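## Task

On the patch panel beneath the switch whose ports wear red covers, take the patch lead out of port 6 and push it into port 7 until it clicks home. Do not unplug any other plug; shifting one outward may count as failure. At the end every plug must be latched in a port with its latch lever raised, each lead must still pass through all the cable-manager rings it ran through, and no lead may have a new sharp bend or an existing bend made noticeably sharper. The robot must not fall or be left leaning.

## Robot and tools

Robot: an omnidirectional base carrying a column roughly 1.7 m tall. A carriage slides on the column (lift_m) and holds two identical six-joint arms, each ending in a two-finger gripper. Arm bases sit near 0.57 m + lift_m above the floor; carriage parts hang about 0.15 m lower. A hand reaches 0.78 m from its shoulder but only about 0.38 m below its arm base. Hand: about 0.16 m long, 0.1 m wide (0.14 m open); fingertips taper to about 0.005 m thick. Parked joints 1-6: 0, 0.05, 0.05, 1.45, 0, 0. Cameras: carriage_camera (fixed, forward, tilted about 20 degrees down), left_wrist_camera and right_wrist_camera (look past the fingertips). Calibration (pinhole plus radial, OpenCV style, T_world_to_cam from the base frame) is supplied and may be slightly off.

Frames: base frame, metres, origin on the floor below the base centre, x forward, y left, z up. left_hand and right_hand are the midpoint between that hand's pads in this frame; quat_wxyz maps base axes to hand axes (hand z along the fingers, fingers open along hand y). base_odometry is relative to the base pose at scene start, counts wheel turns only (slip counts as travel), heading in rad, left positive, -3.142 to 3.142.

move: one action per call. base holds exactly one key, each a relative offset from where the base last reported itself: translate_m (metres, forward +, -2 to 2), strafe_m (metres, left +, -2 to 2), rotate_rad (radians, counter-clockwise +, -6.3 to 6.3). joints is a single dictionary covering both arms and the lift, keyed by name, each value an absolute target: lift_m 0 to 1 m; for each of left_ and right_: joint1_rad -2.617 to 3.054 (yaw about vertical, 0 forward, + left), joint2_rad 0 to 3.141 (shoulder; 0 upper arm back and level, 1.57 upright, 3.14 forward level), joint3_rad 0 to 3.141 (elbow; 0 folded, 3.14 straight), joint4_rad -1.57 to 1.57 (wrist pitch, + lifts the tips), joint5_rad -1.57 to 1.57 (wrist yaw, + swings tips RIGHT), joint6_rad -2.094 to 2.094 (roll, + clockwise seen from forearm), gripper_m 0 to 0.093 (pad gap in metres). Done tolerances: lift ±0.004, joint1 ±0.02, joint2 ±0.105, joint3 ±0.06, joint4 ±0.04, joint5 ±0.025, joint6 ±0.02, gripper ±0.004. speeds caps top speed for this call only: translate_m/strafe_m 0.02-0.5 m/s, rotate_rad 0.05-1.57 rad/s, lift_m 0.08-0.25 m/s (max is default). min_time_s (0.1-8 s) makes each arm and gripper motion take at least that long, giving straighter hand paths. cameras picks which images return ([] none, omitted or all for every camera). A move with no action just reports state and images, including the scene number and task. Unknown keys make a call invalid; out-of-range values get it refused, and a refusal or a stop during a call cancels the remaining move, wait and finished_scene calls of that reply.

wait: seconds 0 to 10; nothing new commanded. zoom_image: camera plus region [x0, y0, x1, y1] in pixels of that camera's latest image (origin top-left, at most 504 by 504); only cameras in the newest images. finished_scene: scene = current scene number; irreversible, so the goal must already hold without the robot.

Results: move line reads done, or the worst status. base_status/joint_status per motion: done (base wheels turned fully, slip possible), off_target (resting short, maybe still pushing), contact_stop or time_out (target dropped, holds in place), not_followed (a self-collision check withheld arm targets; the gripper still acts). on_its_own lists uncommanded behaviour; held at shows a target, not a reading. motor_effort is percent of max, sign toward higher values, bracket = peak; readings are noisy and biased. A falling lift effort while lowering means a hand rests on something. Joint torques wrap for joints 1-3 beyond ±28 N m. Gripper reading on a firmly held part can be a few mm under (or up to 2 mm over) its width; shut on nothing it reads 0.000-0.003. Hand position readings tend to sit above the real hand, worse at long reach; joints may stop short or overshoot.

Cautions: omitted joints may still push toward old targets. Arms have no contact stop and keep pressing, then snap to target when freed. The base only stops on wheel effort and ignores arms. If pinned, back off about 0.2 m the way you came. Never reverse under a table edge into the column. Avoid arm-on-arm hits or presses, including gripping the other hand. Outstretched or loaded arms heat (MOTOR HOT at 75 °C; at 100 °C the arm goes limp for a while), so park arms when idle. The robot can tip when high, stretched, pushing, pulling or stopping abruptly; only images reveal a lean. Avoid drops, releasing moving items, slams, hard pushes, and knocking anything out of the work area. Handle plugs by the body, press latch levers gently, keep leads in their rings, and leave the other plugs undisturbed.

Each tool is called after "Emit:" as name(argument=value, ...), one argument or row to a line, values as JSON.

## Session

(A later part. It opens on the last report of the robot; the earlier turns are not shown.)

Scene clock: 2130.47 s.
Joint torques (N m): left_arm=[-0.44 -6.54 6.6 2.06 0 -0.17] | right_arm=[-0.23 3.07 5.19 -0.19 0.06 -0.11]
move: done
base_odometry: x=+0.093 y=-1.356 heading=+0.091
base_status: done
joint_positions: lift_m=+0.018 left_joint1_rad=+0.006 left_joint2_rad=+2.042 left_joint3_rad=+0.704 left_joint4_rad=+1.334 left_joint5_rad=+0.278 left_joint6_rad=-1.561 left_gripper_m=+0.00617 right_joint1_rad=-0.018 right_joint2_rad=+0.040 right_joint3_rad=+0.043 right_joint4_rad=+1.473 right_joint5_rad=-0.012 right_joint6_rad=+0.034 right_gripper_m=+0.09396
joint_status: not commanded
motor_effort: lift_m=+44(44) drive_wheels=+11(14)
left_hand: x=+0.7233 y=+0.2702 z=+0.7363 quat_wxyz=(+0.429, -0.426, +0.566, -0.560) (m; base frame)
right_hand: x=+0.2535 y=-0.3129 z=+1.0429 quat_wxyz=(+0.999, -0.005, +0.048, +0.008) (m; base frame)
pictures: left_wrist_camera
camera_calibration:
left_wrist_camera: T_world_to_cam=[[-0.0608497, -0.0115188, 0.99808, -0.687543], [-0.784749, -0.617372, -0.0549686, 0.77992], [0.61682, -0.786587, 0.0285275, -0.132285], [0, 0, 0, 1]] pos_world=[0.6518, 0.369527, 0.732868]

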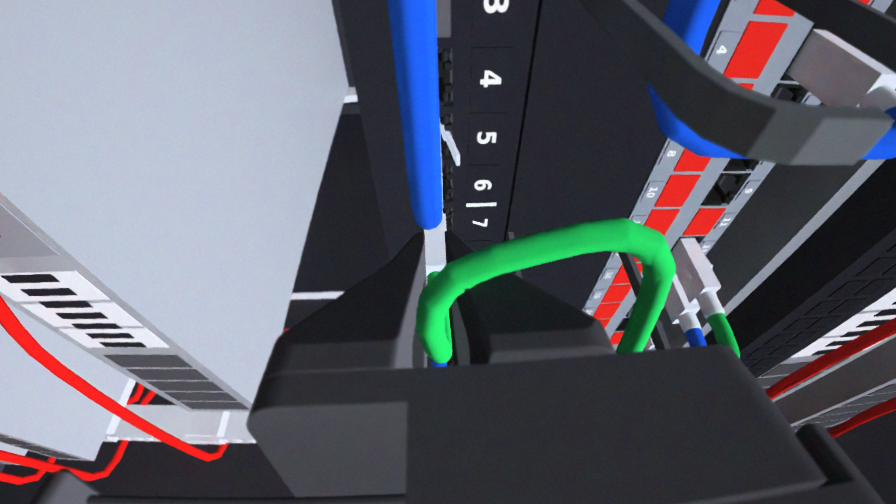

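Emit:
move(
  base={"translate_m": 0.004},
  speeds={"translate_m": 0.02},
  cameras=["left_wrist_camera"],
)

Emit:
zoom_image(
  camera="left_wrist_camera",
  region=[405, 165, 525, 285],
)

Scene clock: 2136.10 s.
Joint torques (N m): left_arm=[-0.85 -6.5 7.87 1.87 -0.06 -0.17] | right_arm=[-0.09 3.06 5.24 -0.15 0.02 -0.15]
move: done
base_odometry: x=+0.097 y=-1.356 heading=+0.090
base_status: done
joint_positions: lift_m=+0.018 left_joint1_rad=+0.010 left_joint2_rad=+2.042 left_joint3_rad=+0.689 left_joint4_rad=+1.354 left_joint5_rad=+0.285 left_joint6_rad=-1.561 left_gripper_m=+0.00617 right_joint1_rad=-0.018 right_joint2_rad=+0.040 right_joint3_rad=+0.043 right_joint4_rad=+1.473 right_joint5_rad=-0.012 right_joint6_rad=+0.034 right_gripper_m=+0.09396
joint_status: not commanded
motor_effort: lift_m=+44(44) drive_wheels=+12(19)
left_hand: x=+0.7198 y=+0.2710 z=+0.7359 quat_wxyz=(+0.430, -0.424, +0.566, -0.562) (m; base frame)
right_hand: x=+0.2535 y=-0.3129 z=+1.0429 quat_wxyz=(+0.999, -0.005, +0.048, +0.008) (m; base frame)
pictures: left_wrist_camera
camera_calibration:
left_wrist_camera: T_world_to_cam=[[-0.0663041, -0.0113633, 0.997735, -0.683204], [-0.786349, -0.614934, -0.05926, 0.781212], [0.614214, -0.788497, 0.0318371, -0.129624], [0, 0, 0, 1]] pos_world=[0.648623, 0.370422, 0.732078]

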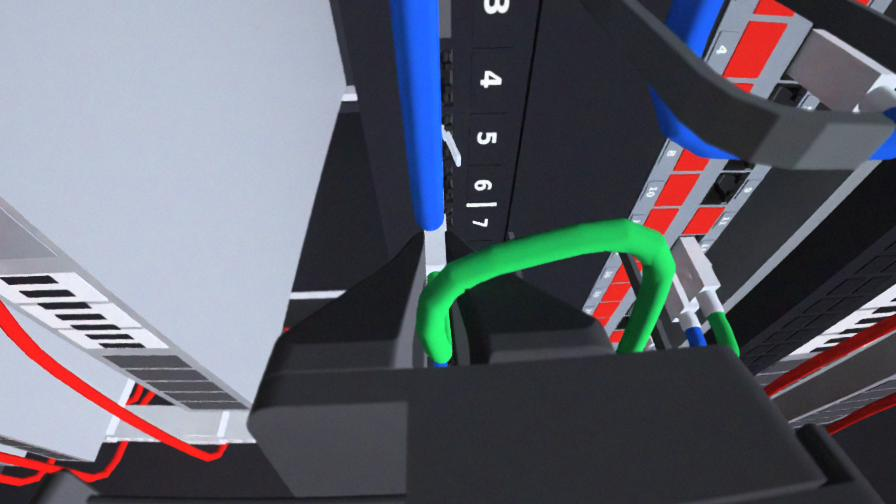

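Scaled by 4.200 from the camera's 896x504 image, which has a finer 1280x720 frame.

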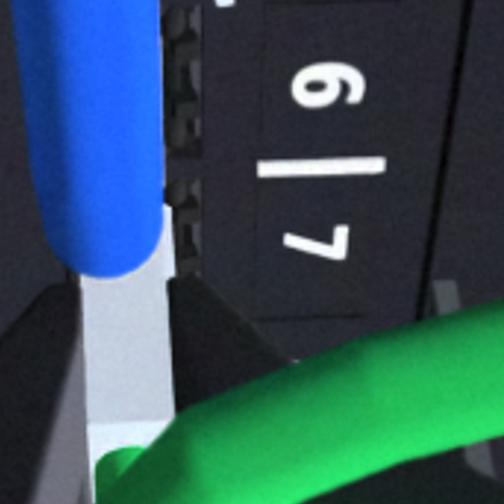

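Emit:
move(
  base={"translate_m": -0.003},
  speeds={"translate_m": 0.02},
  cameras=[],
)

Emit:
move(
  joints={"left_gripper_m": 0.017},
  min_time_s=1.5,
  cameras=["left_wrist_camera"],
)

Emit:
zoom_image(
  camera="left_wrist_camera",
  region=[405, 165, 525, 285],
)

Scene clock: 2155.77 s.
Joint torques (N m): left_arm=[-0.91 -6.5 7.08 1.99 -0.07 -0.16] | right_arm=[-0.18 3.04 5.2 -0.19 0.05 -0.13]
move: done
base_odometry: x=+0.094 y=-1.356 heading=+0.090
base_status: done
joint_positions: lift_m=+0.018 left_joint1_rad=+0.010 left_joint2_rad=+2.042 left_joint3_rad=+0.699 left_joint4_rad=+1.339 left_joint5_rad=+0.284 left_joint6_rad=-1.561 left_gripper_m=+0.00617 right_joint1_rad=-0.018 right_joint2_rad=+0.040 right_joint3_rad=+0.043 right_joint4_rad=+1.473 right_joint5_rad=-0.012 right_joint6_rad=+0.034 right_gripper_m=+0.09396
joint_status: not commanded
motor_effort: lift_m=+44(44) drive_wheels=+3(5)
left_hand: x=+0.7222 y=+0.2715 z=+0.7360 quat_wxyz=(+0.429, -0.426, +0.566, -0.561) (m; base frame)
right_hand: x=+0.2535 y=-0.3129 z=+1.0429 quat_wxyz=(+0.999, -0.005, +0.048, +0.008) (m; base frame)
pictures: none
No camera images: "cameras" was empty.

Scene clock: 2157.57 s.
Joint torques (N m): left_arm=[-0.73 -6.46 6.75 2.01 -0.08 -0.17] | right_arm=[-0.29 2.99 5.42 -0.19 0.02 -0.14]
move: done
base_odometry: x=+0.094 y=-1.356 heading=+0.090
base_status: not commanded
joint_positions: lift_m=+0.018 left_joint1_rad=+0.008 left_joint2_rad=+2.042 left_joint3_rad=+0.702 left_joint4_rad=+1.339 left_joint5_rad=+0.284 left_joint6_rad=-1.561 left_gripper_m=+0.01687 right_joint1_rad=-0.018 right_joint2_rad=+0.040 right_joint3_rad=+0.043 right_joint4_rad=+1.473 right_joint5_rad=-0.012 right_joint6_rad=+0.034 right_gripper_m=+0.09396
joint_status: all done
motor_effort: lift_m=+44(44) drive_wheels=+3(5)
left_hand: x=+0.7228 y=+0.2704 z=+0.7370 quat_wxyz=(+0.429, -0.424, +0.566, -0.562) (m; base frame)
right_hand: x=+0.2535 y=-0.3129 z=+1.0429 quat_wxyz=(+0.999, -0.005, +0.048, +0.008) (m; base frame)
pictures: left_wrist_camera
camera_calibration:
left_wrist_camera: T_world_to_cam=[[-0.0647332, -0.0112494, 0.997839, -0.685441], [-0.786723, -0.614578, -0.057966, 0.782576], [0.613902, -0.788776, 0.0309335, -0.130991], [0, 0, 0, 1]] pos_world=[0.651716, 0.369921, 0.733375]

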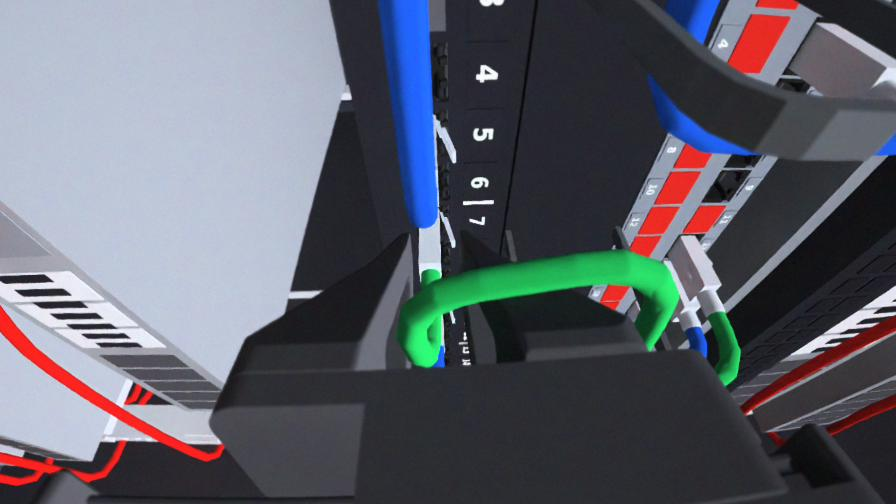

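Scaled by 4.200 from the camera's 896x504 image, which has a finer 1280x720 frame.

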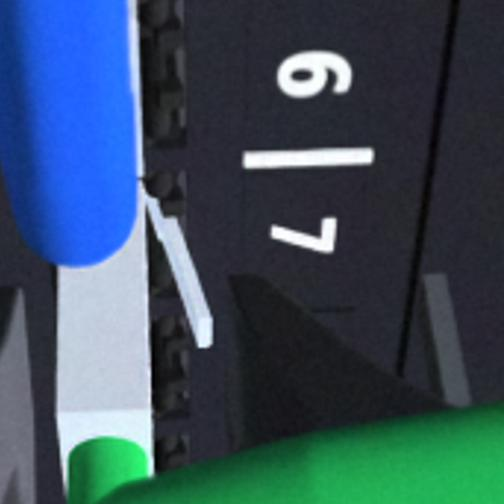

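Emit:
move(
  base={"translate_m": -0.015},
  speeds={"translate_m": 0.03},
  cameras=["left_wrist_camera"],
)

Emit:
zoom_image(
  camera="left_wrist_camera",
  region=[380, 90, 540, 250],
)

Scene clock: 2194.50 s.
Joint torques (N m): left_arm=[-0.76 -6.61 6.76 2.01 -0.06 -0.18] | right_arm=[-0.31 2.86 5.48 -0.22 0.02 -0.15]
move: done
base_odometry: x=+0.079 y=-1.357 heading=+0.091
base_status: done
joint_positions: lift_m=+0.018 left_joint1_rad=+0.008 left_joint2_rad=+2.042 left_joint3_rad=+0.703 left_joint4_rad=+1.337 left_joint5_rad=+0.284 left_joint6_rad=-1.561 left_gripper_m=+0.01687 right_joint1_rad=-0.018 right_joint2_rad=+0.040 right_joint3_rad=+0.043 right_joint4_rad=+1.473 right_joint5_rad=-0.012 right_joint6_rad=+0.034 right_gripper_m=+0.09396
joint_status: not commanded
motor_effort: lift_m=+44(44) drive_wheels=-11(11)
left_hand: x=+0.7229 y=+0.2704 z=+0.7368 quat_wxyz=(+0.429, -0.424, +0.567, -0.561) (m; base frame)
right_hand: x=+0.2536 y=-0.3129 z=+1.0429 quat_wxyz=(+0.999, -0.005, +0.048, +0.008) (m; base frame)
pictures: left_wrist_camera
camera_calibration:
left_wrist_camera: T_world_to_cam=[[-0.0635891, -0.0112522, 0.997913, -0.686138], [-0.786756, -0.61462, -0.0570641, 0.781942], [0.613979, -0.788743, 0.0302304, -0.130532], [0, 0, 0, 1]] pos_world=[0.651711, 0.369921, 0.733273]

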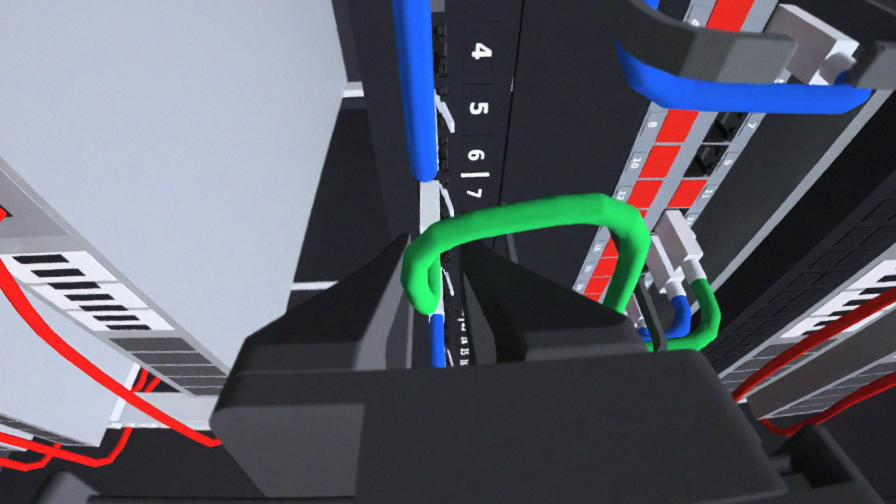

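Scaled by 3.150 from the camera's 896x504 image, which has a finer 1280x720 frame.

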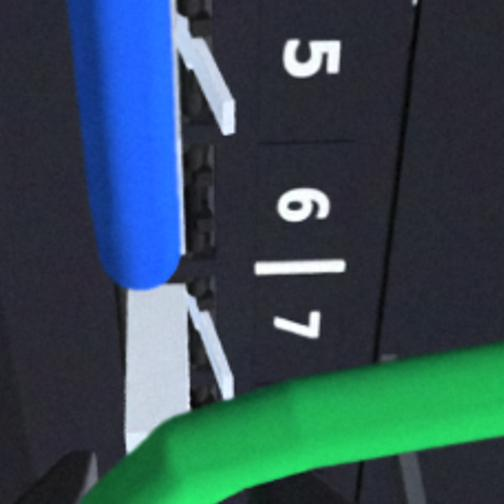

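Emit:
move(
  base={"translate_m": -0.03},
  speeds={"translate_m": 0.04},
  cameras=["left_wrist_camera"],
)

Scene clock: 2211.20 s.
Joint torques (N m): left_arm=[-0.61 -6.53 6.57 2.06 -0.07 -0.17] | right_arm=[-0.18 2.95 5.24 -0.2 0.02 -0.18]
move: done
base_odometry: x=+0.049 y=-1.359 heading=+0.091
base_status: done
joint_positions: lift_m=+0.018 left_joint1_rad=+0.007 left_joint2_rad=+2.042 left_joint3_rad=+0.704 left_joint4_rad=+1.335 left_joint5_rad=+0.284 left_joint6_rad=-1.561 left_gripper_m=+0.01688 right_joint1_rad=-0.018 right_joint2_rad=+0.040 right_joint3_rad=+0.043 right_joint4_rad=+1.472 right_joint5_rad=-0.012 right_joint6_rad=+0.034 right_gripper_m=+0.09396
joint_status: not commanded
motor_effort: lift_m=+44(44) drive_wheels=-9(13)
left_hand: x=+0.7232 y=+0.2700 z=+0.7368 quat_wxyz=(+0.428, -0.424, +0.567, -0.561) (m; base frame)
right_hand: x=+0.2537 y=-0.3129 z=+1.0429 quat_wxyz=(+0.999, -0.005, +0.048, +0.008) (m; base frame)
pictures: left_wrist_camera
camera_calibration:
left_wrist_camera: T_world_to_cam=[[-0.062818, -0.0112313, 0.997962, -0.686661], [-0.787253, -0.614039, -0.0564652, 0.781739], [0.613422, -0.789195, 0.0297309, -0.130116], [0, 0, 0, 1]] pos_world=[0.652108, 0.369619, 0.733271]

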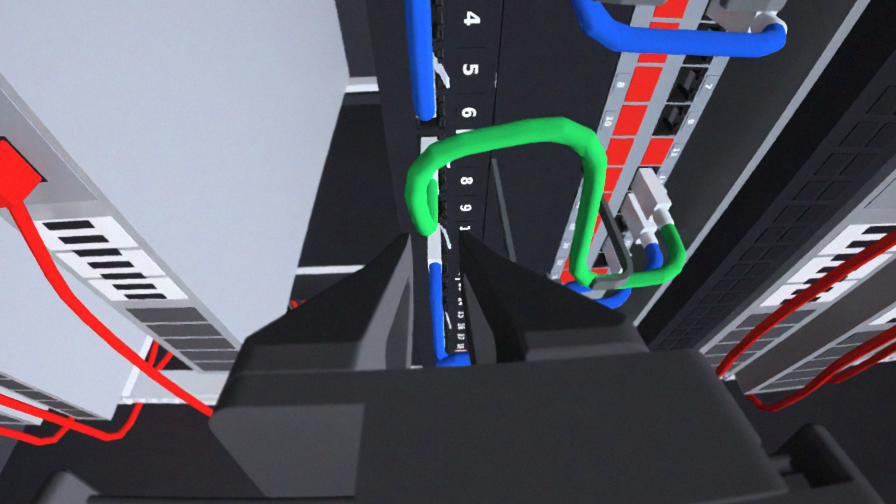

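Emit:
move(
  base={"translate_m": -0.13},
  speeds={"translate_m": 0.12},
  cameras=["left_wrist_camera"],
)

Emit:
zoom_image(
  camera="left_wrist_camera",
  region=[400, 0, 700, 200],
)

Scene clock: 2224.13 s.
Joint torques (N m): left_arm=[-0.64 -6.53 6.57 2.06 -0.07 -0.18] | right_arm=[-0.29 3.11 5.11 -0.16 0.03 -0.16]
move: done
base_odometry: x=-0.080 y=-1.371 heading=+0.090
base_status: done
joint_positions: lift_m=+0.018 left_joint1_rad=+0.007 left_joint2_rad=+2.042 left_joint3_rad=+0.705 left_joint4_rad=+1.334 left_joint5_rad=+0.284 left_joint6_rad=-1.561 left_gripper_m=+0.01688 right_joint1_rad=-0.018 right_joint2_rad=+0.040 right_joint3_rad=+0.043 right_joint4_rad=+1.472 right_joint5_rad=-0.012 right_joint6_rad=+0.034 right_gripper_m=+0.09396
joint_status: not commanded
motor_effort: lift_m=+44(44) drive_wheels=-9(21)
left_hand: x=+0.7234 y=+0.2700 z=+0.7367 quat_wxyz=(+0.428, -0.425, +0.567, -0.561) (m; base frame)
right_hand: x=+0.2538 y=-0.3129 z=+1.0429 quat_wxyz=(+0.999, -0.005, +0.048, +0.008) (m; base frame)
pictures: left_wrist_camera
camera_calibration:
left_wrist_camera: T_world_to_cam=[[-0.0620358, -0.0112556, 0.99801, -0.687185], [-0.787307, -0.614025, -0.0558636, 0.781483], [0.613432, -0.789206, 0.0292299, -0.129872], [0, 0, 0, 1]] pos_world=[0.652305, 0.369619, 0.73327]

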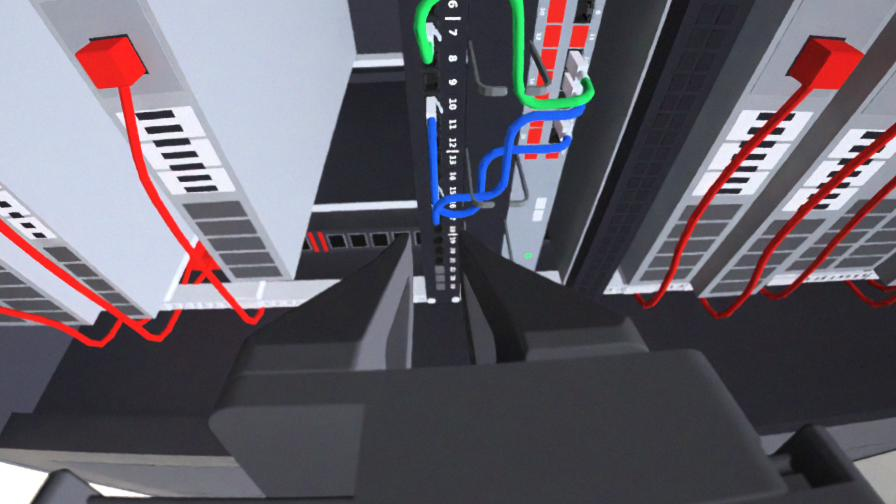

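Scaled by 1.680 from the camera's 896x504 image, which has a finer 1280x720 frame.

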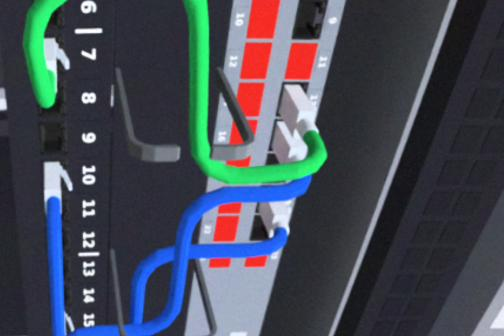

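Emit:
zoom_image(
  camera="left_wrist_camera",
  region=[450, 20, 610, 120],
)

Scaled by 3.150 from the camera's 896x504 image, which has a finer 1280x720 frame.

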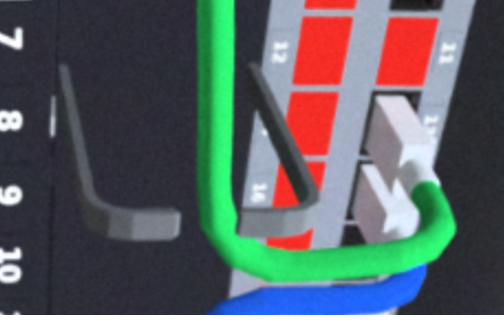

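Emit:
zoom_image(
  camera="left_wrist_camera",
  region=[400, 0, 480, 80],
)

Emit:
move(
  joints={"left_joint1_rad": 0.0, "left_joint2_rad": 0.05, "left_joint3_rad": 0.05, "left_joint4_rad": 1.45, "left_joint5_rad": 0.0, "left_joint6_rad": 0.0},
  min_time_s=3.0,
  cameras=["carriage_camera"],
)

Emit:
zoom_image(
  camera="carriage_camera",
  region=[400, 240, 560, 400],
)

Scaled by 6.300 from the camera's 896x504 image, which has a finer 1280x720 frame.

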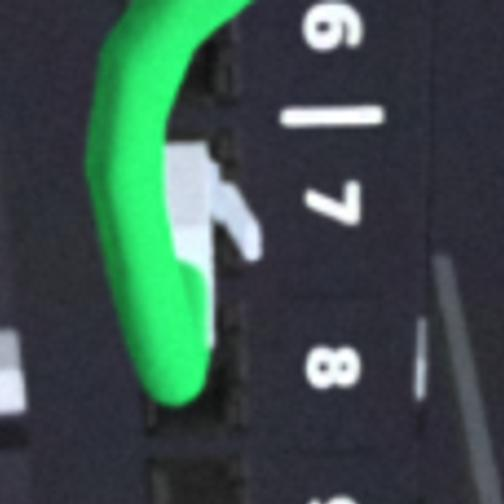

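Scene clock: 2307.03 s.
Joint torques (N m): left_arm=[-0.66 2.93 4.82 0.03 -0.18 -0.04] | right_arm=[-0.24 3.02 5.45 -0.16 0.04 -0.11]
move: done
base_odometry: x=-0.080 y=-1.371 heading=+0.090
base_status: not commanded
joint_positions: lift_m=+0.018 left_joint1_rad=+0.007 left_joint2_rad=+0.058 left_joint3_rad=+0.058 left_joint4_rad=+1.443 left_joint5_rad=+0.010 left_joint6_rad=-0.015 left_gripper_m=+0.01688 right_joint1_rad=-0.018 right_joint2_rad=+0.040 right_joint3_rad=+0.043 right_joint4_rad=+1.472 right_joint5_rad=-0.012 right_joint6_rad=+0.034 right_gripper_m=+0.09396
joint_status: all done
motor_effort: lift_m=+44(44) drive_wheels=-8(11)
left_hand: x=+0.2617 y=+0.3130 z=+1.0462 quat_wxyz=(+0.998, +0.005, +0.064, -0.004) (m; base frame)
right_hand: x=+0.2538 y=-0.3129 z=+1.0429 quat_wxyz=(+0.999, -0.005, +0.048, +0.008) (m; base frame)
pictures: carriage_camera
camera_calibration:
carriage_camera: T_world_to_cam=[[-0.031539, -0.999314, -0.0194245, 0.0226963], [-0.335851, 0.0288998, -0.941472, 1.02509], [0.941387, -0.0231694, -0.336532, 0.201725], [0, 0, 0, 1]] pos_world=[0.155091, -0.00227023, 1.03342]

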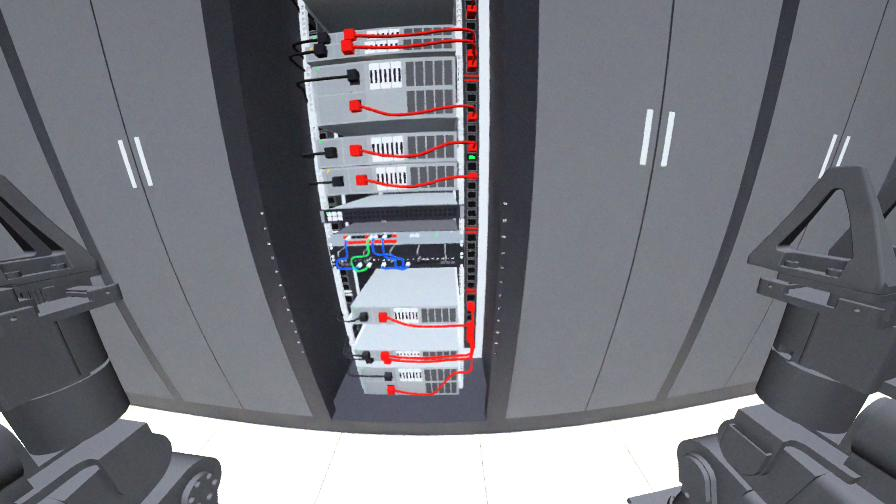

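Scaled by 3.150 from the camera's 896x504 image, which has a finer 1280x720 frame.

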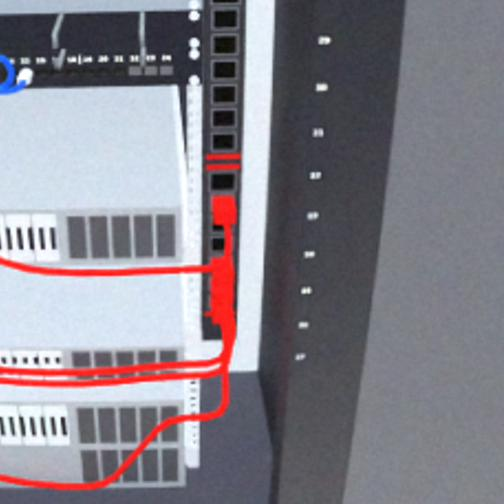

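Emit:
zoom_image(
  camera="carriage_camera",
  region=[325, 225, 425, 281],
)

Scaled by 5.040 from the camera's 896x504 image, which has a finer 1280x720 frame.

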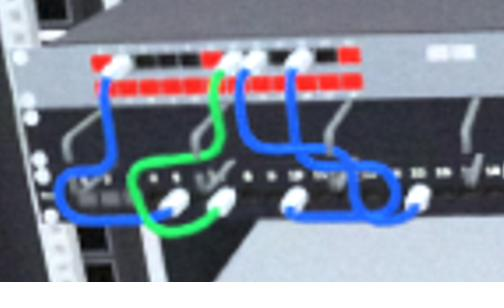

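Emit:
finished_scene(
  scene=2,
)

The scene is finished: the task was done.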